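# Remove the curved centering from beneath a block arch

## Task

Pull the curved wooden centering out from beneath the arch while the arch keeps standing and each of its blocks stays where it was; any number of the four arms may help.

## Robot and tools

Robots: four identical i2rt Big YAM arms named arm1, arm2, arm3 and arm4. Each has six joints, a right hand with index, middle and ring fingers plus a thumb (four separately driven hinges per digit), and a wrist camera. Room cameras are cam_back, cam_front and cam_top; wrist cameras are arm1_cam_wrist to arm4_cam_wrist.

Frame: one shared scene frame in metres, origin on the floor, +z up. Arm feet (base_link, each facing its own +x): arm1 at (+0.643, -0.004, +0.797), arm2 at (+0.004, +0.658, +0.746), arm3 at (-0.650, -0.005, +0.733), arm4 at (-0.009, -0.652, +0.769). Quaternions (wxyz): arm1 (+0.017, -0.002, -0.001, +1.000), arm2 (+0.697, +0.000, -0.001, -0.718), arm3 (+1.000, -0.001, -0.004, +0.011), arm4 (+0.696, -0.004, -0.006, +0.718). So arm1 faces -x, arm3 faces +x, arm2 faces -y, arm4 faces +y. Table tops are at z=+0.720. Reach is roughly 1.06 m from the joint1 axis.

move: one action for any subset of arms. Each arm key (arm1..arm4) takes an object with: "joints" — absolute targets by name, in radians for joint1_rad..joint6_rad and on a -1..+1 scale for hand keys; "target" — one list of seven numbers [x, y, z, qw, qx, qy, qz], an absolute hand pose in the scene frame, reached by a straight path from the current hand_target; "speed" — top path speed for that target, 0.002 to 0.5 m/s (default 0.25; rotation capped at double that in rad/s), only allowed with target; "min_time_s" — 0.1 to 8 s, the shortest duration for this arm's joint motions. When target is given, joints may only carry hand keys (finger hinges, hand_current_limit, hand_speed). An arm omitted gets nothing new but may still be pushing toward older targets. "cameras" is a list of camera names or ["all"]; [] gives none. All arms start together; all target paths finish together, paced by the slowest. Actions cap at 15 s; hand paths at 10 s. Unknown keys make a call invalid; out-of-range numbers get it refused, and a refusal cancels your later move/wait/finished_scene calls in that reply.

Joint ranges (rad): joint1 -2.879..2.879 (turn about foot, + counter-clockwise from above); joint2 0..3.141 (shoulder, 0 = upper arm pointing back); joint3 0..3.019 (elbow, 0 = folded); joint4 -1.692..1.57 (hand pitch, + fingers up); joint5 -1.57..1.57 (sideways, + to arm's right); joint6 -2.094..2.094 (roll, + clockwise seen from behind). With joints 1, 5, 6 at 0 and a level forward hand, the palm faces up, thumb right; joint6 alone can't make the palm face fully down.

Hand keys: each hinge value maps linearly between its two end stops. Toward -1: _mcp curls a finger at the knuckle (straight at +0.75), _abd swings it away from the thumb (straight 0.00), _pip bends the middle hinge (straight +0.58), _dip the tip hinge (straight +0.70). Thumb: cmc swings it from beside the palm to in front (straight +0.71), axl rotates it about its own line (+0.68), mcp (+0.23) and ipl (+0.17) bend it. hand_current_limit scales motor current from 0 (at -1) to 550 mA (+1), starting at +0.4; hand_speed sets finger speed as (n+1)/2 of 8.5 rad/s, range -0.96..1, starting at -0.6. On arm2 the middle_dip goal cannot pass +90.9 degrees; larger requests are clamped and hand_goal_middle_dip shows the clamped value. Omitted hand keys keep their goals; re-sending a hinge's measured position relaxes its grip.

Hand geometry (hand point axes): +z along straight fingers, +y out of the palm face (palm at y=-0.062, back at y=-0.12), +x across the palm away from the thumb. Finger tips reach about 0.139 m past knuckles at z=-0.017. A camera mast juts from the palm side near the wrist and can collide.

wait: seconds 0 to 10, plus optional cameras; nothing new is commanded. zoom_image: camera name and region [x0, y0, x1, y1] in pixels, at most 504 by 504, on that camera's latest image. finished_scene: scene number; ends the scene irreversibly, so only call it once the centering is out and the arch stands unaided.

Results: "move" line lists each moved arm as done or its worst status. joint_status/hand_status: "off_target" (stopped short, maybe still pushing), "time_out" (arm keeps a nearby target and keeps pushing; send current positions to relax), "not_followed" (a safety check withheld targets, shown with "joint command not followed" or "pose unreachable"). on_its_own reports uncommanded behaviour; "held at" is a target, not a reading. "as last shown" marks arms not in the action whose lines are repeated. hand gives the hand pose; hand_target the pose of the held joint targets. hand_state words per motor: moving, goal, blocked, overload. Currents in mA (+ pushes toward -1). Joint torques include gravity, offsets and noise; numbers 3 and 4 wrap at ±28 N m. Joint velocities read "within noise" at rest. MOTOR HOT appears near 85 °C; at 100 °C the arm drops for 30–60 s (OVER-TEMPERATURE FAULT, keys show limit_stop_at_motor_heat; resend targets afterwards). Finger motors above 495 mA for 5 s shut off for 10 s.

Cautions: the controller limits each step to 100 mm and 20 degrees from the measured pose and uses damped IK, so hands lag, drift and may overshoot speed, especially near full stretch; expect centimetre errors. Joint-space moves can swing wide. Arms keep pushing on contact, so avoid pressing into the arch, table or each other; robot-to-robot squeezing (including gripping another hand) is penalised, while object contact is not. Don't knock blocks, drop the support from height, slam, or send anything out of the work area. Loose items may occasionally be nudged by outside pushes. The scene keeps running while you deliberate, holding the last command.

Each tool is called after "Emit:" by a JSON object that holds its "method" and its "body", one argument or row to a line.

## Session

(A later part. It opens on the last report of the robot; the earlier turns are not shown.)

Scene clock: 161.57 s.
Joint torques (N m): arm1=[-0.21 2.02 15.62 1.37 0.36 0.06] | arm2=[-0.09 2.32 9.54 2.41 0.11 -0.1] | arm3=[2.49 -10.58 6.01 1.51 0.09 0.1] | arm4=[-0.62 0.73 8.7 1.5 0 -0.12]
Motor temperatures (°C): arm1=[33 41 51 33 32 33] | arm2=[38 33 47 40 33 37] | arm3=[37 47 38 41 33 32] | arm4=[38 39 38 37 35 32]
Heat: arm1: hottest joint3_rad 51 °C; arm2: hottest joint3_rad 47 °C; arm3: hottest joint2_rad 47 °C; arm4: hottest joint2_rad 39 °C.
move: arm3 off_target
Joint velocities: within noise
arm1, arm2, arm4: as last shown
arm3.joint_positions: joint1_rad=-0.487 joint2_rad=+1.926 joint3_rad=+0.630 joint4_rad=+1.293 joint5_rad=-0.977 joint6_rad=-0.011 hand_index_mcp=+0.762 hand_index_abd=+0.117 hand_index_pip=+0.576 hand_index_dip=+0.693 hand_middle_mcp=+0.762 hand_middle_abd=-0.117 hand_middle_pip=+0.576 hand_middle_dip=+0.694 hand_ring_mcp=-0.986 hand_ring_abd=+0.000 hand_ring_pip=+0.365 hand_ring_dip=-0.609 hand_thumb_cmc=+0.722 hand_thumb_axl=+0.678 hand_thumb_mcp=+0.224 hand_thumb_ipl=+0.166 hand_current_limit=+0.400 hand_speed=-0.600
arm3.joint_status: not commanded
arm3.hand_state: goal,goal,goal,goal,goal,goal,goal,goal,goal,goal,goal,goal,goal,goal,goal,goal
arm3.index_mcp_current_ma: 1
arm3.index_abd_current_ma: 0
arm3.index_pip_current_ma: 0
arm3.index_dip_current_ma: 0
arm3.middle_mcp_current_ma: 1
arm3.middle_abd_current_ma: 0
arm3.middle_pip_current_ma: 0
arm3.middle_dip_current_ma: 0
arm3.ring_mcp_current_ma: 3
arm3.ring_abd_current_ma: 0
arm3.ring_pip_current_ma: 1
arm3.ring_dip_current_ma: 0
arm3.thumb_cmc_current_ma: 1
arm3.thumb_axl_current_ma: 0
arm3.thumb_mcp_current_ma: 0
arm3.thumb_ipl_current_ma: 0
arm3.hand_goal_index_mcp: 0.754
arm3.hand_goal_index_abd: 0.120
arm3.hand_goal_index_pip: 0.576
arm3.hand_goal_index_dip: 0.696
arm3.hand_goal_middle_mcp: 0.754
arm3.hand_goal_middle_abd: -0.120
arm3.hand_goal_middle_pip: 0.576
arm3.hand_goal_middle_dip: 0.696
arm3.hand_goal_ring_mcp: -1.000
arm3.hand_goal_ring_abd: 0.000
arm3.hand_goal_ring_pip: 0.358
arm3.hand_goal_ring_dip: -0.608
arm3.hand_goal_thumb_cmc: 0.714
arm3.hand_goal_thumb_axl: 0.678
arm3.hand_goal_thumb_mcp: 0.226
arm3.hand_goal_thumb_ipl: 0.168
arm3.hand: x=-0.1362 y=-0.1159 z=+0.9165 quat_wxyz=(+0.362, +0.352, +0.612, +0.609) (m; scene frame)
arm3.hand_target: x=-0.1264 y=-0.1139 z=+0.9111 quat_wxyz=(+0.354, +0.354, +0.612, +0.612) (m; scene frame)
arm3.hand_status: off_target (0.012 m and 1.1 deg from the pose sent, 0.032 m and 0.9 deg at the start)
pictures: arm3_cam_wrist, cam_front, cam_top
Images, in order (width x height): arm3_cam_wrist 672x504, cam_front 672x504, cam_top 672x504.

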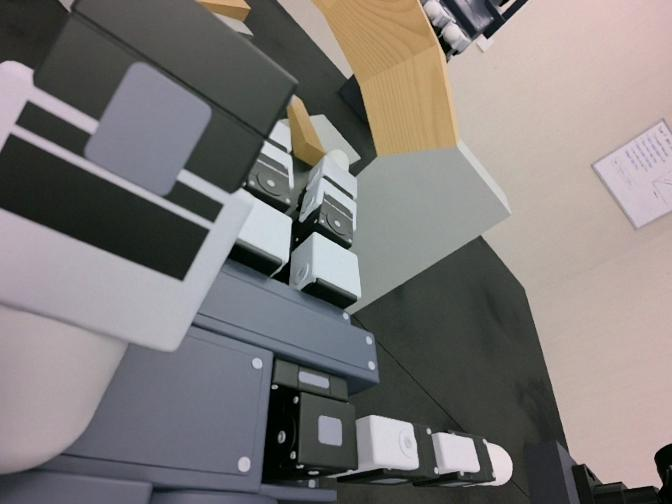

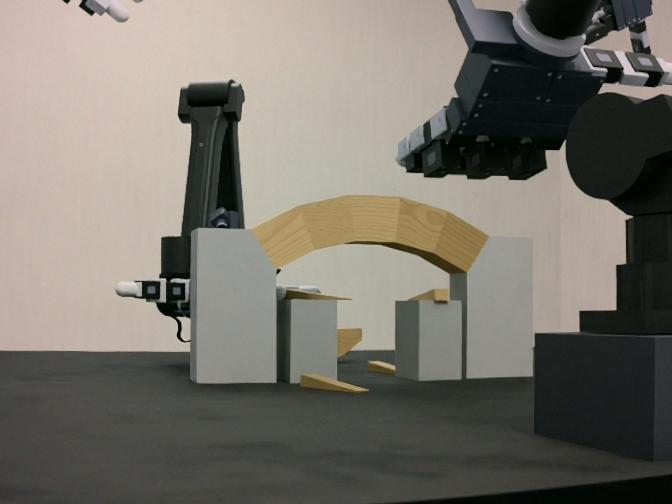

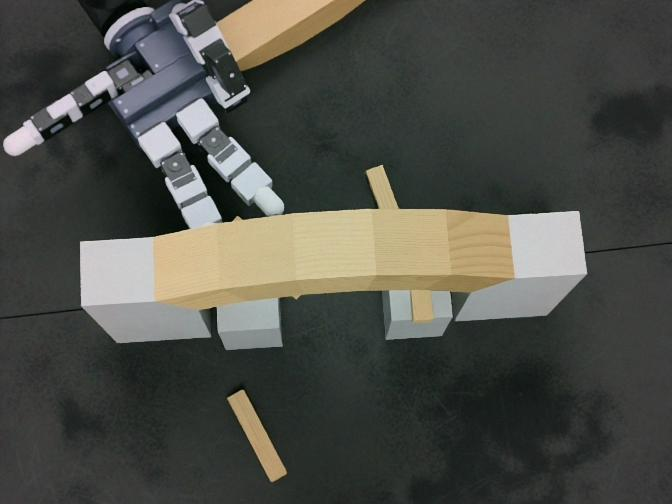

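Emit:
{"method": "move", "body": {
  "arm3": {"joints": {"hand_speed": -0.9, "hand_index_abd": -0.06, "hand_middle_abd": 0.06}},
  "cameras": ["arm3_cam_wrist", "cam_front", "cam_top"]
}}

Emit:
{"method": "zoom_image", "body": {
  "camera": "arm3_cam_wrist",
  "region": [200, 0, 440, 240]
}}

Emit:
{"method": "zoom_image", "body": {
  "camera": "cam_front",
  "region": [240, 250, 400, 350]
}}

Scene clock: 162.57 s.
Joint torques (N m): arm1=[0.09 2.08 15.54 1.37 0.33 0.07] | arm2=[-0.09 2.32 9.52 2.41 0.11 -0.09] | arm3=[2.61 -10.46 5.86 1.68 -0.04 0.08] | arm4=[-0.56 0.56 8.7 1.47 0 -0.12]
Motor temperatures (°C): arm1=[33 41 52 33 32 33] | arm2=[38 33 47 40 33 37] | arm3=[37 47 38 41 33 32] | arm4=[38 39 38 37 35 32]
Heat: arm1: hottest joint3_rad 52 °C; arm2: hottest joint3_rad 47 °C; arm3: hottest joint2_rad 47 °C; arm4: hottest joint2_rad 39 °C.
move: arm3 off_target
Joint velocities: within noise
arm1, arm2, arm4: as last shown
arm3.joint_positions: joint1_rad=-0.487 joint2_rad=+1.926 joint3_rad=+0.630 joint4_rad=+1.293 joint5_rad=-0.975 joint6_rad=-0.011 hand_index_mcp=+0.762 hand_index_abd=-0.027 hand_index_pip=+0.576 hand_index_dip=+0.693 hand_middle_mcp=+0.762 hand_middle_abd=+0.035 hand_middle_pip=+0.576 hand_middle_dip=+0.694 hand_ring_mcp=-0.986 hand_ring_abd=+0.000 hand_ring_pip=+0.365 hand_ring_dip=-0.609 hand_thumb_cmc=+0.722 hand_thumb_axl=+0.678 hand_thumb_mcp=+0.224 hand_thumb_ipl=+0.166 hand_current_limit=+0.400 hand_speed=-0.900
arm3.joint_status: hand_index_abd off_target (ended at -0.027, target -0.060); hand_middle_abd off_target (ended at +0.035, target +0.060); the others done
arm3.hand_state: goal,blocked,goal,goal,goal,blocked,goal,goal,goal,goal,goal,goal,goal,goal,goal,goal
arm3.index_mcp_current_ma: 1
arm3.index_abd_current_ma: 13
arm3.index_pip_current_ma: 0
arm3.index_dip_current_ma: 0
arm3.middle_mcp_current_ma: 1
arm3.middle_abd_current_ma: -8
arm3.middle_pip_current_ma: 0
arm3.middle_dip_current_ma: 0
arm3.ring_mcp_current_ma: 3
arm3.ring_abd_current_ma: 0
arm3.ring_pip_current_ma: 1
arm3.ring_dip_current_ma: 0
arm3.thumb_cmc_current_ma: 1
arm3.thumb_axl_current_ma: 0
arm3.thumb_mcp_current_ma: 0
arm3.thumb_ipl_current_ma: 0
arm3.hand_goal_index_mcp: 0.754
arm3.hand_goal_index_abd: -0.060
arm3.hand_goal_index_pip: 0.576
arm3.hand_goal_index_dip: 0.696
arm3.hand_goal_middle_mcp: 0.754
arm3.hand_goal_middle_abd: 0.060
arm3.hand_goal_middle_pip: 0.576
arm3.hand_goal_middle_dip: 0.696
arm3.hand_goal_ring_mcp: -1.000
arm3.hand_goal_ring_abd: 0.000
arm3.hand_goal_ring_pip: 0.358
arm3.hand_goal_ring_dip: -0.608
arm3.hand_goal_thumb_cmc: 0.714
arm3.hand_goal_thumb_axl: 0.678
arm3.hand_goal_thumb_mcp: 0.226
arm3.hand_goal_thumb_ipl: 0.168
arm3.hand: x=-0.1360 y=-0.1162 z=+0.9165 quat_wxyz=(+0.363, +0.352, +0.611, +0.609) (m; scene frame)
arm3.hand_target: x=-0.1264 y=-0.1139 z=+0.9111 quat_wxyz=(+0.354, +0.354, +0.612, +0.612) (m; scene frame)
arm3.hand_status: not commanded
pictures: arm3_cam_wrist, cam_front, cam_top
Images, in order (width x height): arm3_cam_wrist 672x504, cam_front 672x504, cam_top 672x504.

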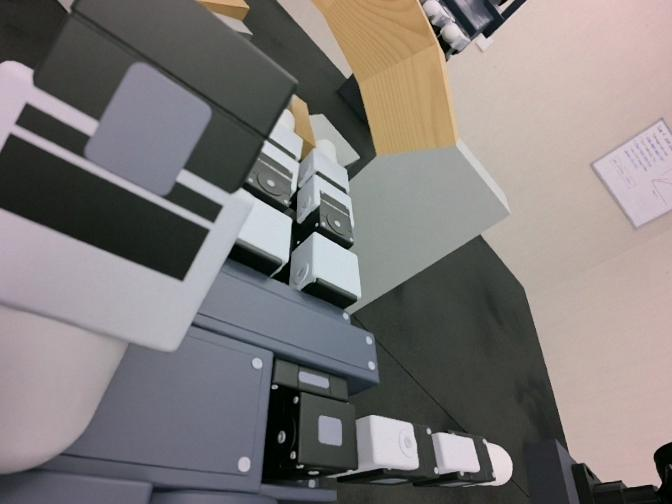

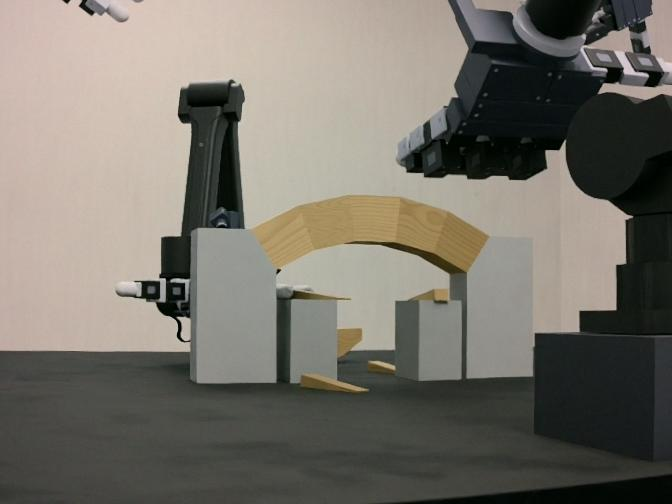

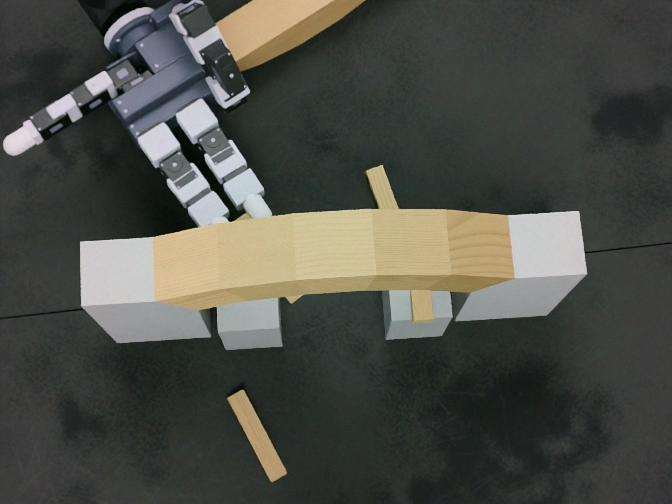

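Scaled by 2.100 from the camera's 672x504 image, which has a finer 960x720 frame.

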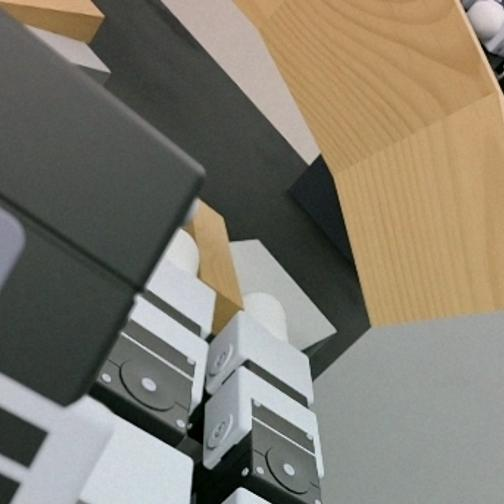

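Scaled by 3.150 from the camera's 672x504 image, which has a finer 960x720 frame.

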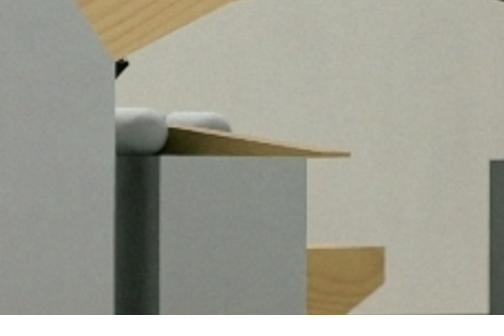

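Emit:
{"method": "move", "body": {
  "arm3": {"joints": {"hand_index_abd": -0.2, "hand_middle_abd": 0.2}},
  "cameras": ["arm3_cam_wrist"]
}}

Emit:
{"method": "zoom_image", "body": {
  "camera": "arm3_cam_wrist",
  "region": [200, 0, 440, 240]
}}

Scene clock: 163.43 s.
Joint torques (N m): arm1=[-0.32 2.02 15.56 1.35 0.35 0.1] | arm2=[-0.09 2.32 9.52 2.41 0.11 -0.09] | arm3=[2.55 -10.4 6.17 1.46 -0.05 0.09] | arm4=[-0.5 0.62 8.69 1.48 0 -0.12]
Motor temperatures (°C): arm1=[33 41 52 33 32 33] | arm2=[38 33 47 40 33 37] | arm3=[37 47 38 41 33 32] | arm4=[38 39 38 37 35 32]
Heat: arm1: hottest joint3_rad 52 °C; arm2: hottest joint3_rad 47 °C; arm3: hottest joint2_rad 47 °C; arm4: hottest joint2_rad 39 °C.
move: arm3 off_target
Joint velocities: within noise
arm1, arm2, arm4: as last shown
arm3.joint_positions: joint1_rad=-0.487 joint2_rad=+1.926 joint3_rad=+0.630 joint4_rad=+1.293 joint5_rad=-0.975 joint6_rad=-0.011 hand_index_mcp=+0.762 hand_index_abd=-0.044 hand_index_pip=+0.576 hand_index_dip=+0.693 hand_middle_mcp=+0.762 hand_middle_abd=+0.035 hand_middle_pip=+0.576 hand_middle_dip=+0.694 hand_ring_mcp=-0.986 hand_ring_abd=+0.000 hand_ring_pip=+0.365 hand_ring_dip=-0.609 hand_thumb_cmc=+0.722 hand_thumb_axl=+0.678 hand_thumb_mcp=+0.224 hand_thumb_ipl=+0.166 hand_current_limit=+0.400 hand_speed=-0.900
arm3.joint_status: hand_index_abd off_target (ended at -0.044, target -0.200); hand_middle_abd off_target (ended at +0.035, target +0.200)
arm3.hand_state: goal,blocked,goal,goal,goal,blocked,goal,goal,goal,goal,goal,goal,goal,goal,goal,goal
arm3.index_mcp_current_ma: 1
arm3.index_abd_current_ma: 272
arm3.index_pip_current_ma: 0
arm3.index_dip_current_ma: 0
arm3.middle_mcp_current_ma: 1
arm3.middle_abd_current_ma: -306
arm3.middle_pip_current_ma: 0
arm3.middle_dip_current_ma: 0
arm3.ring_mcp_current_ma: 3
arm3.ring_abd_current_ma: 0
arm3.ring_pip_current_ma: 1
arm3.ring_dip_current_ma: 0
arm3.thumb_cmc_current_ma: 1
arm3.thumb_axl_current_ma: 0
arm3.thumb_mcp_current_ma: 0
arm3.thumb_ipl_current_ma: 0
arm3.hand_goal_index_mcp: 0.754
arm3.hand_goal_index_abd: -0.200
arm3.hand_goal_index_pip: 0.576
arm3.hand_goal_index_dip: 0.696
arm3.hand_goal_middle_mcp: 0.754
arm3.hand_goal_middle_abd: 0.200
arm3.hand_goal_middle_pip: 0.576
arm3.hand_goal_middle_dip: 0.696
arm3.hand_goal_ring_mcp: -1.000
arm3.hand_goal_ring_abd: 0.000
arm3.hand_goal_ring_pip: 0.358
arm3.hand_goal_ring_dip: -0.608
arm3.hand_goal_thumb_cmc: 0.714
arm3.hand_goal_thumb_axl: 0.678
arm3.hand_goal_thumb_mcp: 0.226
arm3.hand_goal_thumb_ipl: 0.168
arm3.hand: x=-0.1360 y=-0.1162 z=+0.9165 quat_wxyz=(+0.363, +0.352, +0.611, +0.609) (m; scene frame)
arm3.hand_target: x=-0.1264 y=-0.1139 z=+0.9111 quat_wxyz=(+0.354, +0.354, +0.612, +0.612) (m; scene frame)
arm3.hand_status: not commanded
pictures: arm3_cam_wrist
Images, in order (width x height): arm3_cam_wrist 672x504.

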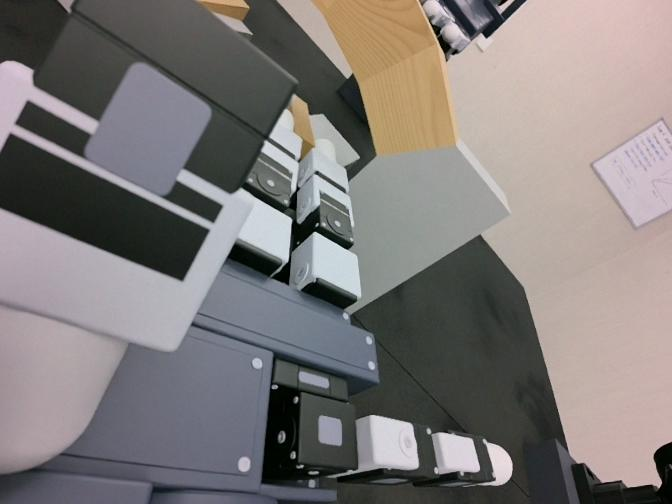

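Scaled by 2.100 from the camera's 672x504 image, which has a finer 960x720 frame.

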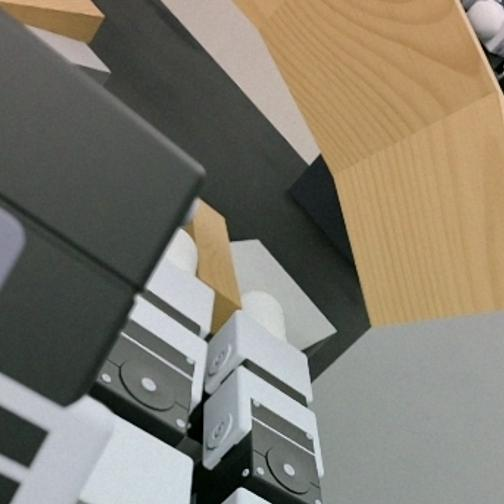

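Emit:
{"method": "move", "body": {
  "cameras": ["cam_top", "cam_back", "arm3_cam_wrist"]
}}

Scene clock: 164.17 s.
Joint torques (N m): arm1=[-0.03 2.14 15.66 1.32 0.34 0.11] | arm2=[-0.09 2.32 9.54 2.41 0.11 -0.09] | arm3=[1.79 -10.46 6.12 1.63 0.03 0.04] | arm4=[-0.62 0.56 8.7 1.48 0.01 -0.11]
Motor temperatures (°C): arm1=[33 41 52 33 32 33] | arm2=[38 33 47 40 33 37] | arm3=[37 47 38 41 33 32] | arm4=[38 39 38 37 35 32]
Heat: arm1: hottest joint3_rad 52 °C; arm2: hottest joint3_rad 47 °C; arm3: hottest joint2_rad 47 °C; arm4: hottest joint2_rad 39 °C.
Joint velocities: within noise
arm1.joint_positions: joint1_rad=+0.291 joint2_rad=+0.170 joint3_rad=+0.348 joint4_rad=-0.786 joint5_rad=+0.254 joint6_rad=+0.144 hand_index_mcp=+0.362 hand_index_abd=+0.001 hand_index_pip=+0.584 hand_index_dip=+0.699 hand_middle_mcp=+0.365 hand_middle_abd=+0.001 hand_middle_pip=+0.577 hand_middle_dip=+0.696 hand_ring_mcp=+0.355 hand_ring_abd=+0.001 hand_ring_pip=+0.581 hand_ring_dip=+0.695 hand_thumb_cmc=+0.721 hand_thumb_axl=+0.677 hand_thumb_mcp=+0.225 hand_thumb_ipl=+0.168 hand_current_limit=+0.400 hand_speed=-0.600
arm1.joint_status: not commanded
arm1.hand_state: goal,goal,goal,goal,blocked,goal,goal,goal,goal,goal,goal,goal,goal,goal,goal,goal
arm1.index_mcp_current_ma: 7
arm1.index_abd_current_ma: 0
arm1.index_pip_current_ma: 1
arm1.index_dip_current_ma: 0
arm1.middle_mcp_current_ma: 10
arm1.middle_abd_current_ma: 0
arm1.middle_pip_current_ma: 0
arm1.middle_dip_current_ma: 0
arm1.ring_mcp_current_ma: 3
arm1.ring_abd_current_ma: 0
arm1.ring_pip_current_ma: 0
arm1.ring_dip_current_ma: 0
arm1.thumb_cmc_current_ma: 1
arm1.thumb_axl_current_ma: 0
arm1.thumb_mcp_current_ma: 0
arm1.thumb_ipl_current_ma: 0
arm1.hand_goal_index_mcp: 0.342
arm1.hand_goal_index_abd: 0.000
arm1.hand_goal_index_pip: 0.576
arm1.hand_goal_index_dip: 0.696
arm1.hand_goal_middle_mcp: 0.342
arm1.hand_goal_middle_abd: 0.000
arm1.hand_goal_middle_pip: 0.576
arm1.hand_goal_middle_dip: 0.696
arm1.hand_goal_ring_mcp: 0.342
arm1.hand_goal_ring_abd: 0.000
arm1.hand_goal_ring_pip: 0.578
arm1.hand_goal_ring_dip: 0.696
arm1.hand_goal_thumb_cmc: 0.714
arm1.hand_goal_thumb_axl: 0.678
arm1.hand_goal_thumb_mcp: 0.226
arm1.hand_goal_thumb_ipl: 0.168
arm1.hand: x=+0.3572 y=+0.0006 z=+1.0583 quat_wxyz=(-0.319, -0.618, +0.630, +0.347) (m; scene frame)
arm1.hand_target: x=+0.3610 y=+0.0006 z=+1.0989 quat_wxyz=(-0.348, -0.602, +0.623, +0.359) (m; scene frame)
arm1.hand_status: not commanded
arm2.joint_positions: joint1_rad=+0.026 joint2_rad=+0.643 joint3_rad=+1.411 joint4_rad=-1.287 joint5_rad=+0.093 joint6_rad=+1.162 hand_index_mcp=+0.755 hand_index_abd=+0.000 hand_index_pip=+0.577 hand_index_dip=+0.696 hand_middle_mcp=+0.755 hand_middle_abd=+0.000 hand_middle_pip=+0.577 hand_middle_dip=+0.696 hand_ring_mcp=+0.755 hand_ring_abd=+0.000 hand_ring_pip=+0.577 hand_ring_dip=+0.696 hand_thumb_cmc=+0.715 hand_thumb_axl=+0.677 hand_thumb_mcp=+0.226 hand_thumb_ipl=+0.168 hand_current_limit=+0.400 hand_speed=-0.600
arm2.joint_status: not commanded
arm2.hand_state: goal,goal,goal,goal,goal,goal,goal,goal,goal,goal,goal,goal,goal,goal,goal,goal
arm2.index_mcp_current_ma: 0
arm2.index_abd_current_ma: 0
arm2.index_pip_current_ma: 0
arm2.index_dip_current_ma: 0
arm2.middle_mcp_current_ma: 0
arm2.middle_abd_current_ma: 0
arm2.middle_pip_current_ma: 0
arm2.middle_dip_current_ma: 0
arm2.ring_mcp_current_ma: 0
arm2.ring_abd_current_ma: 0
arm2.ring_pip_current_ma: 0
arm2.ring_dip_current_ma: 0
arm2.thumb_cmc_current_ma: 0
arm2.thumb_axl_current_ma: 0
arm2.thumb_mcp_current_ma: 0
arm2.thumb_ipl_current_ma: 0
arm2.hand_goal_index_mcp: 0.754
arm2.hand_goal_index_abd: 0.000
arm2.hand_goal_index_pip: 0.576
arm2.hand_goal_index_dip: 0.696
arm2.hand_goal_middle_mcp: 0.754
arm2.hand_goal_middle_abd: 0.000
arm2.hand_goal_middle_pip: 0.576
arm2.hand_goal_middle_dip: 0.696
arm2.hand_goal_ring_mcp: 0.754
arm2.hand_goal_ring_abd: 0.000
arm2.hand_goal_ring_pip: 0.576
arm2.hand_goal_ring_dip: 0.696
arm2.hand_goal_thumb_cmc: 0.714
arm2.hand_goal_thumb_axl: 0.678
arm2.hand_goal_thumb_mcp: 0.226
arm2.hand_goal_thumb_ipl: 0.168
arm2.hand: x=-0.1014 y=+0.4106 z=+1.3164 quat_wxyz=(+0.442, +0.708, -0.495, +0.241) (m; scene frame)
arm2.hand_target: x=-0.1015 y=+0.4137 z=+1.3285 quat_wxyz=(+0.451, +0.702, -0.492, +0.248) (m; scene frame)
arm2.hand_status: not commanded
arm3.joint_positions: joint1_rad=-0.487 joint2_rad=+1.926 joint3_rad=+0.630 joint4_rad=+1.293 joint5_rad=-0.975 joint6_rad=-0.011 hand_index_mcp=+0.762 hand_index_abd=-0.044 hand_index_pip=+0.576 hand_index_dip=+0.693 hand_middle_mcp=+0.762 hand_middle_abd=+0.035 hand_middle_pip=+0.576 hand_middle_dip=+0.694 hand_ring_mcp=-0.986 hand_ring_abd=+0.000 hand_ring_pip=+0.365 hand_ring_dip=-0.609 hand_thumb_cmc=+0.722 hand_thumb_axl=+0.678 hand_thumb_mcp=+0.224 hand_thumb_ipl=+0.166 hand_current_limit=+0.400 hand_speed=-0.900
arm3.joint_status: hand_index_abd off_target (ended at -0.044, target -0.200); hand_middle_abd off_target (ended at +0.035, target +0.200)
arm3.hand_state: goal,blocked,goal,goal,goal,blocked,goal,goal,goal,goal,goal,goal,goal,goal,goal,goal
arm3.index_mcp_current_ma: 1
arm3.index_abd_current_ma: 272
arm3.index_pip_current_ma: 0
arm3.index_dip_current_ma: 0
arm3.middle_mcp_current_ma: 1
arm3.middle_abd_current_ma: -306
arm3.middle_pip_current_ma: 0
arm3.middle_dip_current_ma: 0
arm3.ring_mcp_current_ma: 3
arm3.ring_abd_current_ma: 0
arm3.ring_pip_current_ma: 1
arm3.ring_dip_current_ma: 0
arm3.thumb_cmc_current_ma: 1
arm3.thumb_axl_current_ma: 0
arm3.thumb_mcp_current_ma: 0
arm3.thumb_ipl_current_ma: 0
arm3.hand_goal_index_mcp: 0.754
arm3.hand_goal_index_abd: -0.200
arm3.hand_goal_index_pip: 0.576
arm3.hand_goal_index_dip: 0.696
arm3.hand_goal_middle_mcp: 0.754
arm3.hand_goal_middle_abd: 0.200
arm3.hand_goal_middle_pip: 0.576
arm3.hand_goal_middle_dip: 0.696
arm3.hand_goal_ring_mcp: -1.000
arm3.hand_goal_ring_abd: 0.000
arm3.hand_goal_ring_pip: 0.358
arm3.hand_goal_ring_dip: -0.608
arm3.hand_goal_thumb_cmc: 0.714
arm3.hand_goal_thumb_axl: 0.678
arm3.hand_goal_thumb_mcp: 0.226
arm3.hand_goal_thumb_ipl: 0.168
arm3.hand: x=-0.1360 y=-0.1162 z=+0.9165 quat_wxyz=(+0.363, +0.352, +0.611, +0.609) (m; scene frame)
arm3.hand_target: x=-0.1264 y=-0.1139 z=+0.9111 quat_wxyz=(+0.354, +0.354, +0.612, +0.612) (m; scene frame)
arm3.hand_status: not commanded
arm4.joint_positions: joint1_rad=+0.002 joint2_rad=+0.640 joint3_rad=+1.352 joint4_rad=-1.260 joint5_rad=-0.057 joint6_rad=+1.182 hand_index_mcp=+0.754 hand_index_abd=+0.000 hand_index_pip=+0.577 hand_index_dip=+0.696 hand_middle_mcp=+0.754 hand_middle_abd=+0.000 hand_middle_pip=+0.577 hand_middle_dip=+0.696 hand_ring_mcp=+0.754 hand_ring_abd=+0.000 hand_ring_pip=+0.577 hand_ring_dip=+0.696 hand_thumb_cmc=+0.714 hand_thumb_axl=+0.677 hand_thumb_mcp=+0.226 hand_thumb_ipl=+0.168 hand_current_limit=+0.400 hand_speed=-0.600
arm4.joint_status: not commanded
arm4.hand_state: goal,goal,goal,goal,goal,goal,goal,goal,goal,goal,goal,goal,goal,goal,goal,goal
arm4.index_mcp_current_ma: 0
arm4.index_abd_current_ma: 0
arm4.index_pip_current_ma: 0
arm4.index_dip_current_ma: 0
arm4.middle_mcp_current_ma: 0
arm4.middle_abd_current_ma: 0
arm4.middle_pip_current_ma: 0
arm4.middle_dip_current_ma: 0
arm4.ring_mcp_current_ma: 0
arm4.ring_abd_current_ma: 0
arm4.ring_pip_current_ma: 0
arm4.ring_dip_current_ma: 0
arm4.thumb_cmc_current_ma: 0
arm4.thumb_axl_current_ma: 0
arm4.thumb_mcp_current_ma: 0
arm4.thumb_ipl_current_ma: 0
arm4.hand_goal_index_mcp: 0.754
arm4.hand_goal_index_abd: 0.000
arm4.hand_goal_index_pip: 0.576
arm4.hand_goal_index_dip: 0.696
arm4.hand_goal_middle_mcp: 0.754
arm4.hand_goal_middle_abd: 0.000
arm4.hand_goal_middle_pip: 0.576
arm4.hand_goal_middle_dip: 0.696
arm4.hand_goal_ring_mcp: 0.754
arm4.hand_goal_ring_abd: 0.000
arm4.hand_goal_ring_pip: 0.576
arm4.hand_goal_ring_dip: 0.696
arm4.hand_goal_thumb_cmc: 0.714
arm4.hand_goal_thumb_axl: 0.678
arm4.hand_goal_thumb_mcp: 0.226
arm4.hand_goal_thumb_ipl: 0.168
arm4.hand: x=+0.0525 y=-0.3823 z=+1.3097 quat_wxyz=(-0.296, +0.459, +0.741, +0.392) (m; scene frame)
arm4.hand_target: x=+0.0524 y=-0.3847 z=+1.3217 quat_wxyz=(-0.302, +0.455, +0.736, +0.401) (m; scene frame)
arm4.hand_status: not commanded
pictures: arm3_cam_wrist, cam_back, cam_top
Images, in order (width x height): arm3_cam_wrist 672x504, cam_back 672x504, cam_top 672x504.

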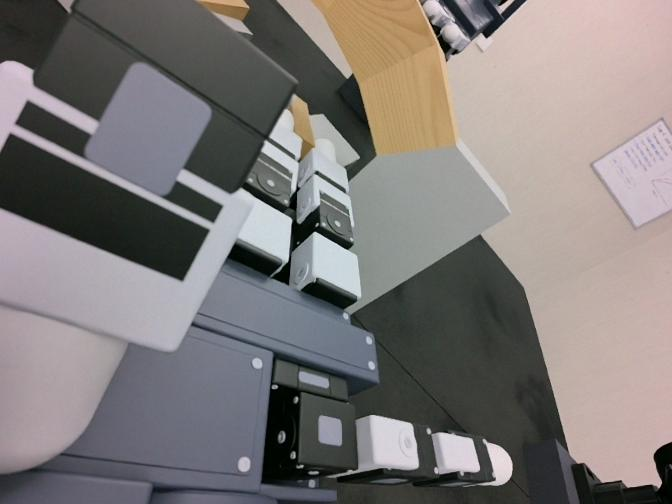

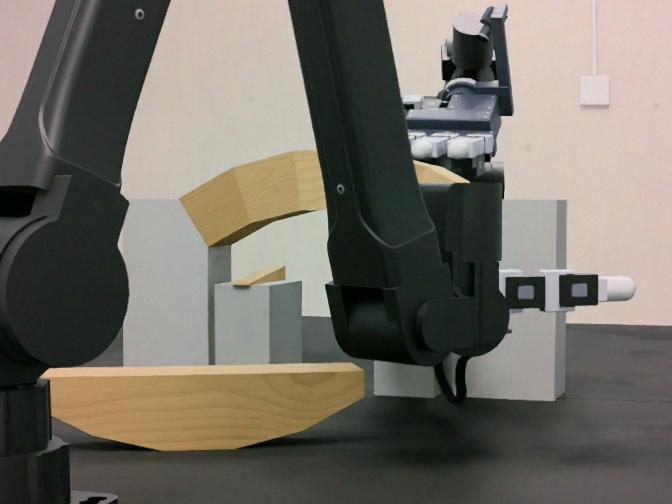

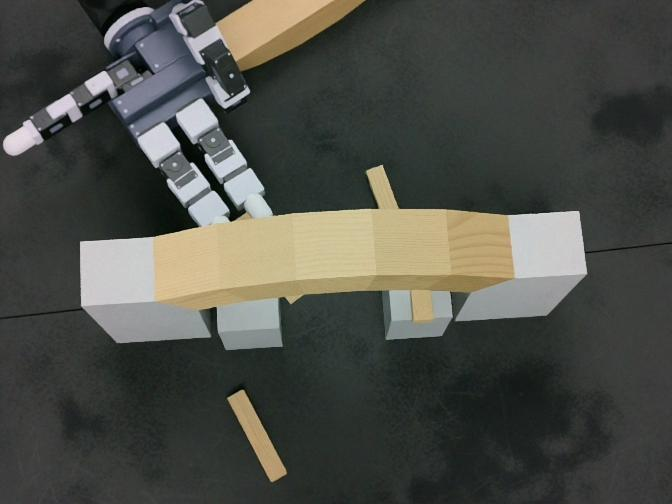

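Emit:
{"method": "move", "body": {
  "arm3": {"target": [-0.2107, -0.1646, 0.9131, 0.354, 0.354, 0.612, 0.612], "speed": 0.04},
  "cameras": ["cam_top", "cam_back"]
}}

Scene clock: 167.33 s.
Joint torques (N m): arm1=[-0.32 2.08 15.66 1.26 0.33 0.07] | arm2=[-0.09 2.32 9.54 2.4 0.11 -0.1] | arm3=[0.79 -11.22 2.71 2.54 -0.15 -0.05] | arm4=[-0.56 0.67 8.7 1.48 0.01 -0.11]
Motor temperatures (°C): arm1=[33 41 53 33 32 33] | arm2=[38 33 47 40 33 37] | arm3=[37 47 38 41 33 32] | arm4=[38 39 38 37 35 32]
Heat: arm1: hottest joint3_rad 53 °C; arm2: hottest joint3_rad 47 °C; arm3: hottest joint2_rad 47 °C; arm4: hottest joint2_rad 39 °C.
move: arm3 done
Joint velocities: within noise
arm1, arm2, arm4: as last shown
arm3.joint_positions: joint1_rad=-0.693 joint2_rad=+1.904 joint3_rad=+0.535 joint4_rad=+1.333 joint5_rad=-1.202 joint6_rad=-0.011 hand_index_mcp=+0.764 hand_index_abd=-0.044 hand_index_pip=+0.577 hand_index_dip=+0.694 hand_middle_mcp=+0.762 hand_middle_abd=+0.035 hand_middle_pip=+0.576 hand_middle_dip=+0.694 hand_ring_mcp=-0.986 hand_ring_abd=+0.000 hand_ring_pip=+0.365 hand_ring_dip=-0.609 hand_thumb_cmc=+0.722 hand_thumb_axl=+0.678 hand_thumb_mcp=+0.224 hand_thumb_ipl=+0.166 hand_current_limit=+0.400 hand_speed=-0.900
arm3.joint_status: not commanded
arm3.hand_state: goal,blocked,goal,goal,goal,blocked,goal,goal,goal,goal,goal,goal,goal,goal,goal,goal
arm3.index_mcp_current_ma: 2
arm3.index_abd_current_ma: 272
arm3.index_pip_current_ma: 0
arm3.index_dip_current_ma: 0
arm3.middle_mcp_current_ma: 1
arm3.middle_abd_current_ma: -306
arm3.middle_pip_current_ma: 0
arm3.middle_dip_current_ma: 0
arm3.ring_mcp_current_ma: 3
arm3.ring_abd_current_ma: 0
arm3.ring_pip_current_ma: 1
arm3.ring_dip_current_ma: 0
arm3.thumb_cmc_current_ma: 1
arm3.thumb_axl_current_ma: 0
arm3.thumb_mcp_current_ma: 0
arm3.thumb_ipl_current_ma: 0
arm3.hand_goal_index_mcp: 0.754
arm3.hand_goal_index_abd: -0.200
arm3.hand_goal_index_pip: 0.576
arm3.hand_goal_index_dip: 0.696
arm3.hand_goal_middle_mcp: 0.754
arm3.hand_goal_middle_abd: 0.200
arm3.hand_goal_middle_pip: 0.576
arm3.hand_goal_middle_dip: 0.696
arm3.hand_goal_ring_mcp: -1.000
arm3.hand_goal_ring_abd: 0.000
arm3.hand_goal_ring_pip: 0.358
arm3.hand_goal_ring_dip: -0.608
arm3.hand_goal_thumb_cmc: 0.714
arm3.hand_goal_thumb_axl: 0.678
arm3.hand_goal_thumb_mcp: 0.226
arm3.hand_goal_thumb_ipl: 0.168
arm3.hand: x=-0.2060 y=-0.1616 z=+0.9088 quat_wxyz=(+0.345, +0.357, +0.613, +0.615) (m; scene frame)
arm3.hand_target: x=-0.2106 y=-0.1645 z=+0.9131 quat_wxyz=(+0.354, +0.354, +0.612, +0.612) (m; scene frame)
arm3.hand_status: done (0.007 m and 1.1 deg from the pose sent, 0.089 m and 1.1 deg at the start)
pictures: cam_back, cam_top
Images, in order (width x height): cam_back 672x504, cam_top 672x504.

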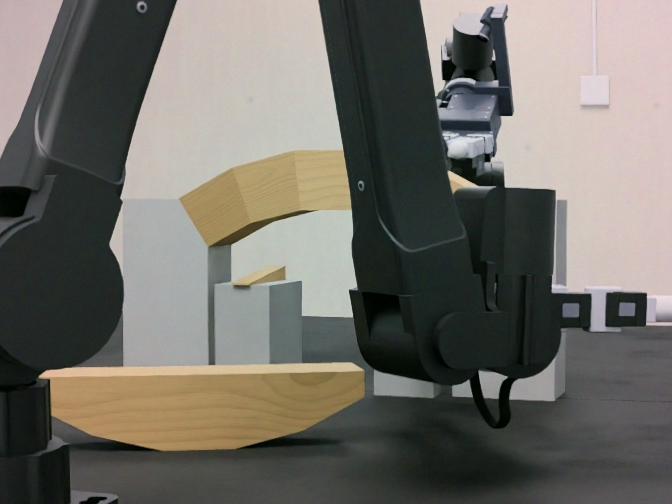

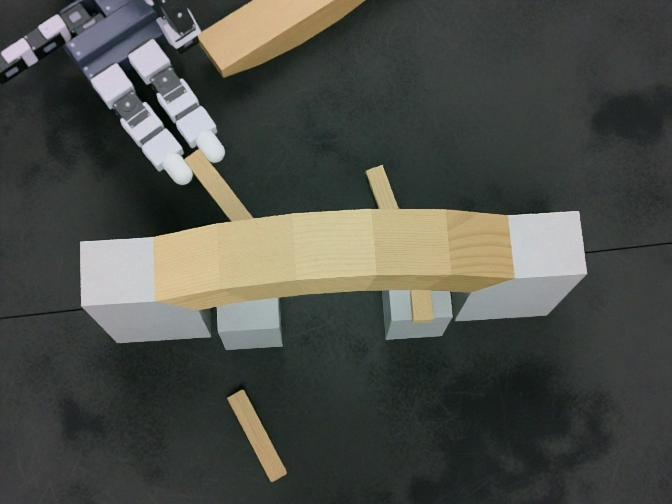

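Emit:
{"method": "move", "body": {
  "arm3": {"target": [-0.2535, -0.1902, 0.925, 0.354, 0.354, 0.612, 0.612], "speed": 0.05},
  "cameras": ["cam_top", "cam_front"]
}}

Emit:
{"method": "move", "body": {
  "arm3": {"target": [-0.2535, -0.1902, 0.985, 0.354, 0.354, 0.612, 0.612], "speed": 0.1},
  "cameras": ["cam_top", "cam_front"]
}}

Scene clock: 169.17 s.
Joint torques (N m): arm1=[-0.26 2.43 15.51 1.43 0.32 0.09] | arm2=[-0.09 2.32 9.52 2.43 0.11 -0.09] | arm3=[1.03 -10.34 3.1 1.21 -0.09 -0.12] | arm4=[-0.56 0.62 8.7 1.51 0 -0.11]
Motor temperatures (°C): arm1=[33 41 54 33 32 33] | arm2=[38 33 47 40 33 37] | arm3=[37 47 38 41 33 32] | arm4=[38 39 38 37 35 32]
Heat: arm1: hottest joint3_rad 54 °C; arm2: hottest joint3_rad 47 °C; arm3: hottest joint2_rad 47 °C; arm4: hottest joint2_rad 39 °C.
move: arm3 done
Joint velocities: within noise
arm1, arm2, arm4: as last shown
arm3.joint_positions: joint1_rad=-0.828 joint2_rad=+1.841 joint3_rad=+0.493 joint4_rad=+1.329 joint5_rad=-1.338 joint6_rad=-0.011 hand_index_mcp=+0.764 hand_index_abd=-0.044 hand_index_pip=+0.577 hand_index_dip=+0.694 hand_middle_mcp=+0.762 hand_middle_abd=+0.035 hand_middle_pip=+0.576 hand_middle_dip=+0.694 hand_ring_mcp=-0.986 hand_ring_abd=+0.000 hand_ring_pip=+0.365 hand_ring_dip=-0.609 hand_thumb_cmc=+0.722 hand_thumb_axl=+0.678 hand_thumb_mcp=+0.224 hand_thumb_ipl=+0.166 hand_current_limit=+0.400 hand_speed=-0.900
arm3.joint_status: not commanded
arm3.hand_state: goal,blocked,goal,goal,goal,blocked,goal,goal,goal,goal,goal,goal,goal,goal,goal,goal
arm3.index_mcp_current_ma: 2
arm3.index_abd_current_ma: 272
arm3.index_pip_current_ma: 0
arm3.index_dip_current_ma: 0
arm3.middle_mcp_current_ma: 1
arm3.middle_abd_current_ma: -306
arm3.middle_pip_current_ma: 0
arm3.middle_dip_current_ma: 0
arm3.ring_mcp_current_ma: 3
arm3.ring_abd_current_ma: 0
arm3.ring_pip_current_ma: 1
arm3.ring_dip_current_ma: 0
arm3.thumb_cmc_current_ma: 1
arm3.thumb_axl_current_ma: 0
arm3.thumb_mcp_current_ma: 0
arm3.thumb_ipl_current_ma: 0
arm3.hand_goal_index_mcp: 0.754
arm3.hand_goal_index_abd: -0.200
arm3.hand_goal_index_pip: 0.576
arm3.hand_goal_index_dip: 0.696
arm3.hand_goal_middle_mcp: 0.754
arm3.hand_goal_middle_abd: 0.200
arm3.hand_goal_middle_pip: 0.576
arm3.hand_goal_middle_dip: 0.696
arm3.hand_goal_ring_mcp: -1.000
arm3.hand_goal_ring_abd: 0.000
arm3.hand_goal_ring_pip: 0.358
arm3.hand_goal_ring_dip: -0.608
arm3.hand_goal_thumb_cmc: 0.714
arm3.hand_goal_thumb_axl: 0.678
arm3.hand_goal_thumb_mcp: 0.226
arm3.hand_goal_thumb_ipl: 0.168
arm3.hand: x=-0.2497 y=-0.1871 z=+0.9246 quat_wxyz=(+0.351, +0.351, +0.613, +0.615) (m; scene frame)
arm3.hand_target: x=-0.2535 y=-0.1901 z=+0.9250 quat_wxyz=(+0.354, +0.354, +0.612, +0.612) (m; scene frame)
arm3.hand_status: done (0.005 m and 0.6 deg from the pose sent, 0.058 m and 1.1 deg at the start)
pictures: cam_front, cam_top
Images, in order (width x height): cam_front 672x504, cam_top 672x504.

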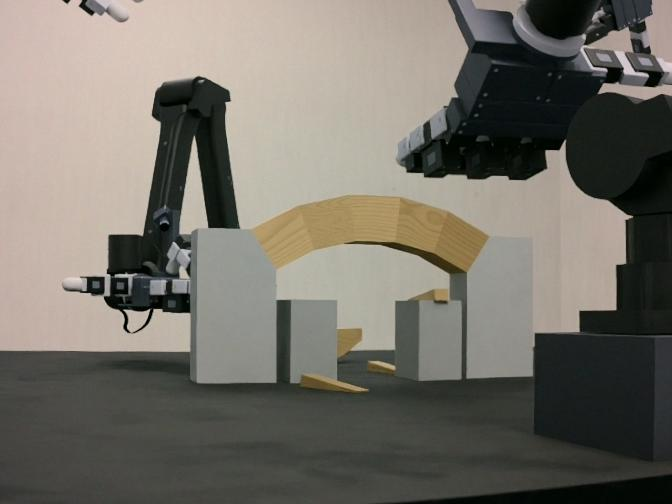

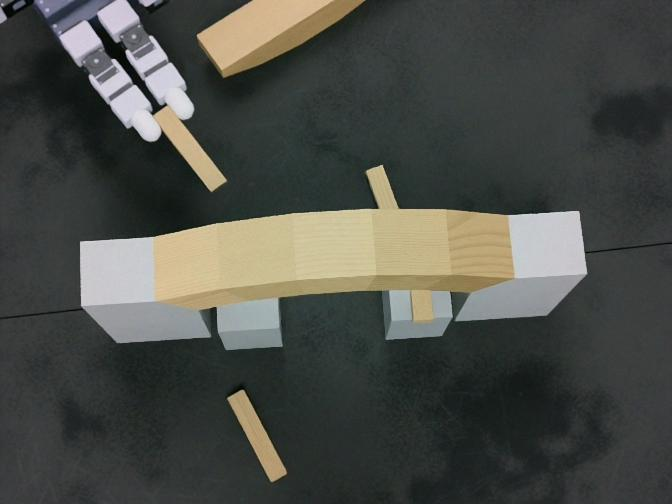

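Scene clock: 170.93 s.
Joint torques (N m): arm1=[-0.15 2.43 15.61 1.37 0.33 0.09] | arm2=[-0.09 2.32 9.52 2.41 0.11 -0.09] | arm3=[0.03 -9.11 5.6 1.59 -0.12 -0.18] | arm4=[-0.56 0.62 8.7 1.48 0 -0.11]
Motor temperatures (°C): arm1=[33 41 55 33 32 33] | arm2=[38 33 47 40 33 37] | arm3=[37 47 37 41 33 32] | arm4=[38 39 38 37 35 32]
Heat: arm1: hottest joint3_rad 55 °C; arm2: hottest joint3_rad 47 °C; arm3: hottest joint2_rad 47 °C; arm4: hottest joint2_rad 39 °C.
move: arm3 done
Joint velocities: within noise
arm1, arm2, arm4: as last shown
arm3.joint_positions: joint1_rad=-0.828 joint2_rad=+1.604 joint3_rad=+0.490 joint4_rad=+1.087 joint5_rad=-1.338 joint6_rad=-0.011 hand_index_mcp=+0.764 hand_index_abd=-0.044 hand_index_pip=+0.577 hand_index_dip=+0.694 hand_middle_mcp=+0.763 hand_middle_abd=+0.035 hand_middle_pip=+0.576 hand_middle_dip=+0.694 hand_ring_mcp=-0.986 hand_ring_abd=+0.000 hand_ring_pip=+0.365 hand_ring_dip=-0.609 hand_thumb_cmc=+0.722 hand_thumb_axl=+0.678 hand_thumb_mcp=+0.224 hand_thumb_ipl=+0.166 hand_current_limit=+0.400 hand_speed=-0.900
arm3.joint_status: not commanded
arm3.hand_state: goal,blocked,goal,goal,goal,blocked,goal,goal,goal,goal,goal,goal,goal,goal,goal,goal
arm3.index_mcp_current_ma: 2
arm3.index_abd_current_ma: 272
arm3.index_pip_current_ma: 0
arm3.index_dip_current_ma: 0
arm3.middle_mcp_current_ma: 1
arm3.middle_abd_current_ma: -306
arm3.middle_pip_current_ma: 0
arm3.middle_dip_current_ma: 0
arm3.ring_mcp_current_ma: 3
arm3.ring_abd_current_ma: 0
arm3.ring_pip_current_ma: 1
arm3.ring_dip_current_ma: 0
arm3.thumb_cmc_current_ma: 1
arm3.thumb_axl_current_ma: 0
arm3.thumb_mcp_current_ma: 0
arm3.thumb_ipl_current_ma: 0
arm3.hand_goal_index_mcp: 0.754
arm3.hand_goal_index_abd: -0.200
arm3.hand_goal_index_pip: 0.576
arm3.hand_goal_index_dip: 0.696
arm3.hand_goal_middle_mcp: 0.754
arm3.hand_goal_middle_abd: 0.200
arm3.hand_goal_middle_pip: 0.576
arm3.hand_goal_middle_dip: 0.696
arm3.hand_goal_ring_mcp: -1.000
arm3.hand_goal_ring_abd: 0.000
arm3.hand_goal_ring_pip: 0.358
arm3.hand_goal_ring_dip: -0.608
arm3.hand_goal_thumb_cmc: 0.714
arm3.hand_goal_thumb_axl: 0.678
arm3.hand_goal_thumb_mcp: 0.226
arm3.hand_goal_thumb_ipl: 0.168
arm3.hand: x=-0.2513 y=-0.1858 z=+0.9823 quat_wxyz=(+0.348, +0.354, +0.612, +0.615) (m; scene frame)
arm3.hand_target: x=-0.2535 y=-0.1901 z=+0.9851 quat_wxyz=(+0.354, +0.354, +0.612, +0.612) (m; scene frame)
arm3.hand_status: done (0.006 m and 0.8 deg from the pose sent, 0.061 m and 0.6 deg at the start)
pictures: cam_front, cam_top
Images, in order (width x height): cam_front 672x504, cam_top 672x504.

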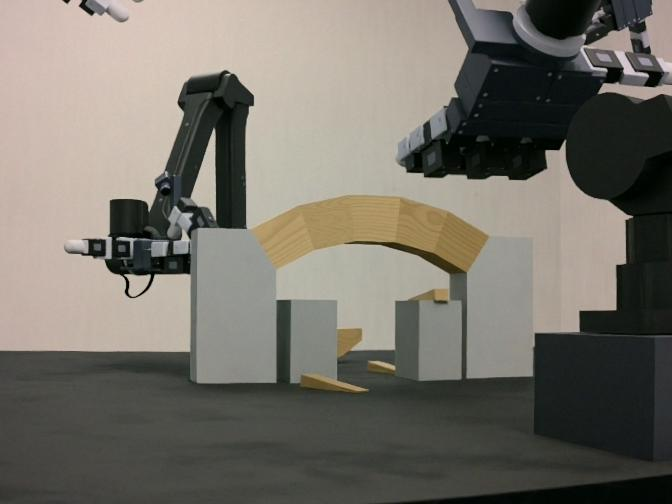

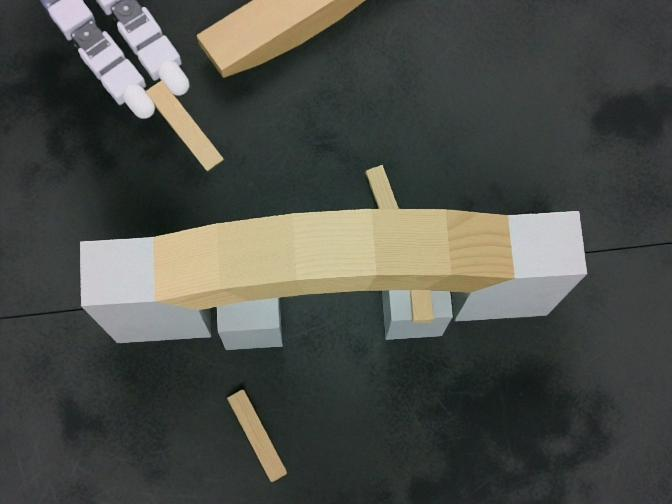

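Emit:
{"method": "move", "body": {
  "arm3": {"target": [-0.28, -0.215, 0.965, 0.3265, 0.6272, 0.6272, 0.3265], "speed": 0.2},
  "cameras": ["cam_top", "cam_front"]
}}

Emit:
{"method": "move", "body": {
  "arm3": {"target": [-0.28, -0.215, 0.902, 0.3265, 0.6272, 0.6272, 0.3265], "speed": 0.1},
  "cameras": ["cam_top", "cam_front", "arm3_cam_wrist"]
}}

Scene clock: 174.50 s.
Joint torques (N m): arm1=[-0.21 2.14 15.54 1.35 0.33 0.06] | arm2=[-0.09 2.32 9.52 2.41 0.11 -0.09] | arm3=[2.37 -3.49 12.94 1.61 -0.39 -0.03] | arm4=[-0.56 0.67 8.7 1.46 0 -0.11]
Motor temperatures (°C): arm1=[33 41 56 33 32 33] | arm2=[38 33 48 40 33 37] | arm3=[37 47 38 41 33 32] | arm4=[38 39 38 37 35 32]
Heat: arm1: hottest joint3_rad 56 °C; arm2: hottest joint3_rad 48 °C; arm3: hottest joint2_rad 47 °C; arm4: hottest joint2_rad 39 °C.
move: arm3 off_target
Joint velocities: within noise
arm1, arm2, arm4: as last shown
arm3.joint_positions: joint1_rad=-0.838 joint2_rad=+0.980 joint3_rad=+0.468 joint4_rad=-0.331 joint5_rad=-0.630 joint6_rad=-0.540 hand_index_mcp=+0.764 hand_index_abd=-0.044 hand_index_pip=+0.577 hand_index_dip=+0.694 hand_middle_mcp=+0.763 hand_middle_abd=+0.035 hand_middle_pip=+0.576 hand_middle_dip=+0.694 hand_ring_mcp=-0.986 hand_ring_abd=+0.000 hand_ring_pip=+0.365 hand_ring_dip=-0.609 hand_thumb_cmc=+0.722 hand_thumb_axl=+0.678 hand_thumb_mcp=+0.224 hand_thumb_ipl=+0.166 hand_current_limit=+0.400 hand_speed=-0.900
arm3.joint_status: not commanded
arm3.hand_state: goal,blocked,goal,goal,goal,blocked,goal,goal,goal,goal,goal,goal,goal,goal,goal,goal
arm3.index_mcp_current_ma: 2
arm3.index_abd_current_ma: 272
arm3.index_pip_current_ma: 0
arm3.index_dip_current_ma: 0
arm3.middle_mcp_current_ma: 1
arm3.middle_abd_current_ma: -306
arm3.middle_pip_current_ma: 0
arm3.middle_dip_current_ma: 0
arm3.ring_mcp_current_ma: 3
arm3.ring_abd_current_ma: 0
arm3.ring_pip_current_ma: 1
arm3.ring_dip_current_ma: 0
arm3.thumb_cmc_current_ma: 1
arm3.thumb_axl_current_ma: 0
arm3.thumb_mcp_current_ma: 0
arm3.thumb_ipl_current_ma: 0
arm3.hand_goal_index_mcp: 0.754
arm3.hand_goal_index_abd: -0.200
arm3.hand_goal_index_pip: 0.576
arm3.hand_goal_index_dip: 0.696
arm3.hand_goal_middle_mcp: 0.754
arm3.hand_goal_middle_abd: 0.200
arm3.hand_goal_middle_pip: 0.576
arm3.hand_goal_middle_dip: 0.696
arm3.hand_goal_ring_mcp: -1.000
arm3.hand_goal_ring_abd: 0.000
arm3.hand_goal_ring_pip: 0.358
arm3.hand_goal_ring_dip: -0.608
arm3.hand_goal_thumb_cmc: 0.714
arm3.hand_goal_thumb_axl: 0.678
arm3.hand_goal_thumb_mcp: 0.226
arm3.hand_goal_thumb_ipl: 0.168
arm3.hand: x=-0.2914 y=-0.2102 z=+0.9395 quat_wxyz=(+0.309, +0.640, +0.623, +0.326) (m; scene frame)
arm3.hand_target: x=-0.2812 y=-0.2141 z=+0.9650 quat_wxyz=(+0.327, +0.627, +0.627, +0.327) (m; scene frame)
arm3.hand_status: off_target (0.028 m and 2.6 deg from the pose sent, 0.044 m and 46.0 deg at the start)
pictures: cam_front, cam_top
Images, in order (width x height): cam_front 672x504, cam_top 672x504.

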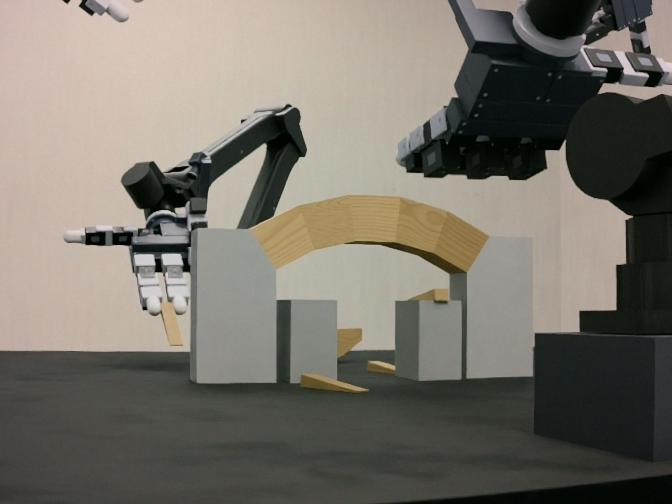

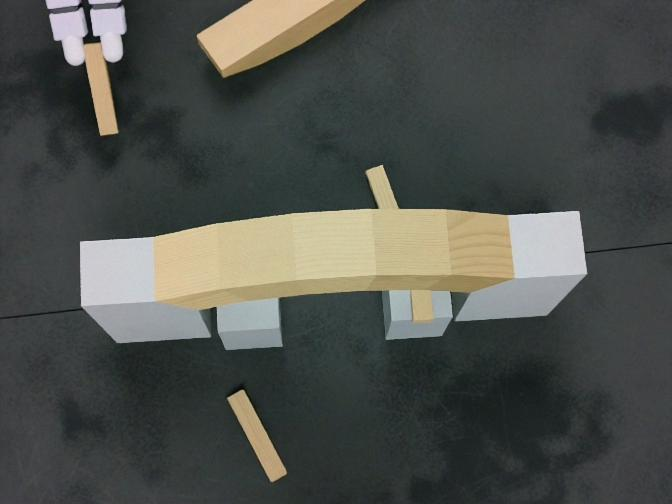

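Scene clock: 175.93 s.
Joint torques (N m): arm1=[0.03 2.08 15.53 1.35 0.33 0.07] | arm2=[-0.03 2.32 9.51 2.41 0.11 -0.1] | arm3=[2.55 -3.66 7.91 2.63 -0.42 0] | arm4=[-0.56 0.62 8.7 1.48 0 -0.12]
Motor temperatures (°C): arm1=[33 41 56 33 32 33] | arm2=[38 33 48 40 33 37] | arm3=[37 47 38 41 33 32] | arm4=[38 39 38 37 35 32]
Heat: arm1: hottest joint3_rad 56 °C; arm2: hottest joint3_rad 48 °C; arm3: hottest joint2_rad 47 °C; arm4: hottest joint2_rad 39 °C.
move: arm3 done
Joint velocities: within noise
arm1, arm2, arm4: as last shown
arm3.joint_positions: joint1_rad=-0.838 joint2_rad=+1.120 joint3_rad=+0.414 joint4_rad=-0.096 joint5_rad=-0.629 joint6_rad=-0.540 hand_index_mcp=+0.764 hand_index_abd=-0.044 hand_index_pip=+0.577 hand_index_dip=+0.694 hand_middle_mcp=+0.763 hand_middle_abd=+0.035 hand_middle_pip=+0.576 hand_middle_dip=+0.694 hand_ring_mcp=-0.986 hand_ring_abd=+0.000 hand_ring_pip=+0.365 hand_ring_dip=-0.609 hand_thumb_cmc=+0.722 hand_thumb_axl=+0.678 hand_thumb_mcp=+0.224 hand_thumb_ipl=+0.166 hand_current_limit=+0.400 hand_speed=-0.900
arm3.joint_status: not commanded
arm3.hand_state: goal,blocked,goal,goal,goal,blocked,goal,goal,goal,goal,goal,goal,goal,goal,goal,goal
arm3.index_mcp_current_ma: 2
arm3.index_abd_current_ma: 272
arm3.index_pip_current_ma: 0
arm3.index_dip_current_ma: 0
arm3.middle_mcp_current_ma: 1
arm3.middle_abd_current_ma: -306
arm3.middle_pip_current_ma: 0
arm3.middle_dip_current_ma: 0
arm3.ring_mcp_current_ma: 3
arm3.ring_abd_current_ma: 0
arm3.ring_pip_current_ma: 1
arm3.ring_dip_current_ma: 0
arm3.thumb_cmc_current_ma: 1
arm3.thumb_axl_current_ma: 0
arm3.thumb_mcp_current_ma: 0
arm3.thumb_ipl_current_ma: 0
arm3.hand_goal_index_mcp: 0.754
arm3.hand_goal_index_abd: -0.200
arm3.hand_goal_index_pip: 0.576
arm3.hand_goal_index_dip: 0.696
arm3.hand_goal_middle_mcp: 0.754
arm3.hand_goal_middle_abd: 0.200
arm3.hand_goal_middle_pip: 0.576
arm3.hand_goal_middle_dip: 0.696
arm3.hand_goal_ring_mcp: -1.000
arm3.hand_goal_ring_abd: 0.000
arm3.hand_goal_ring_pip: 0.358
arm3.hand_goal_ring_dip: -0.608
arm3.hand_goal_thumb_cmc: 0.714
arm3.hand_goal_thumb_axl: 0.678
arm3.hand_goal_thumb_mcp: 0.226
arm3.hand_goal_thumb_ipl: 0.168
arm3.hand: x=-0.2830 y=-0.2190 z=+0.9051 quat_wxyz=(+0.328, +0.631, +0.623, +0.326) (m; scene frame)
arm3.hand_target: x=-0.2801 y=-0.2149 z=+0.9021 quat_wxyz=(+0.326, +0.627, +0.627, +0.327) (m; scene frame)
arm3.hand_status: done (0.006 m and 0.6 deg from the pose sent, 0.040 m and 2.6 deg at the start)
pictures: arm3_cam_wrist, cam_front, cam_top
Images, in order (width x height): arm3_cam_wrist 672x504, cam_front 672x504, cam_top 672x504.

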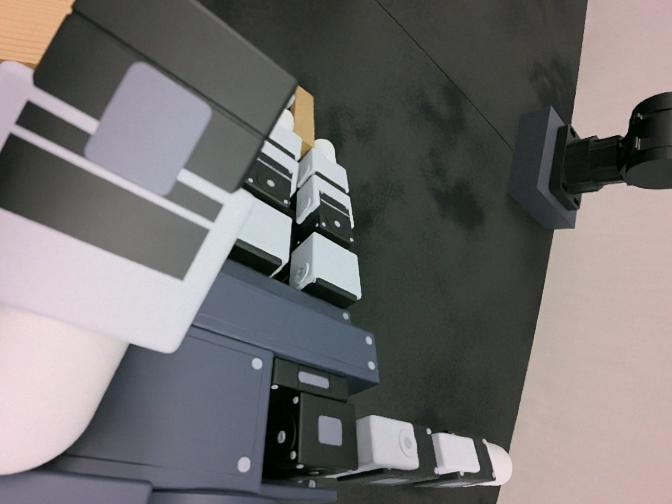

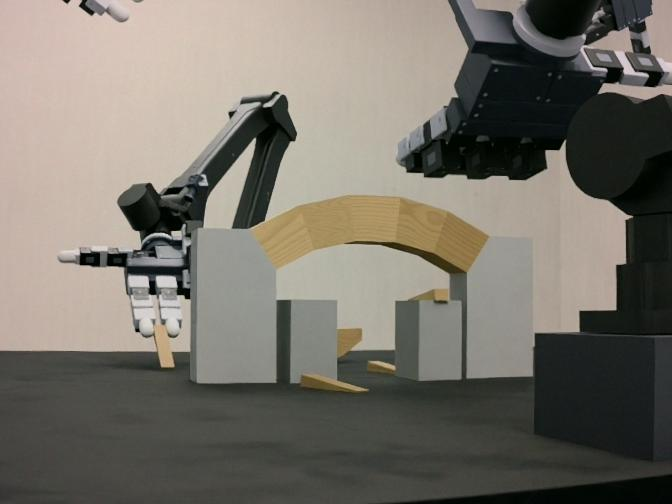

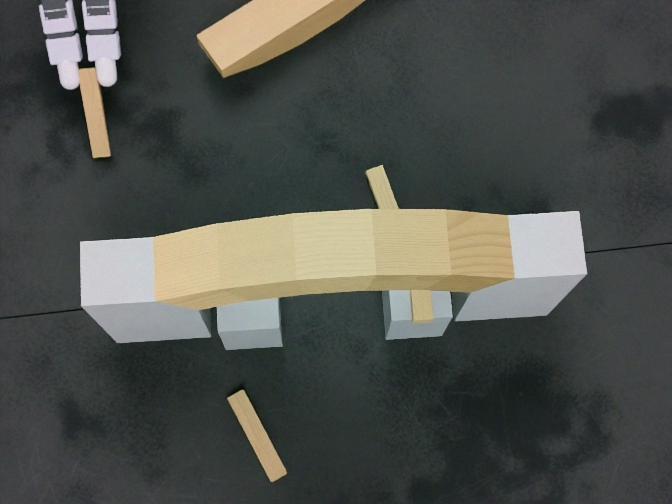

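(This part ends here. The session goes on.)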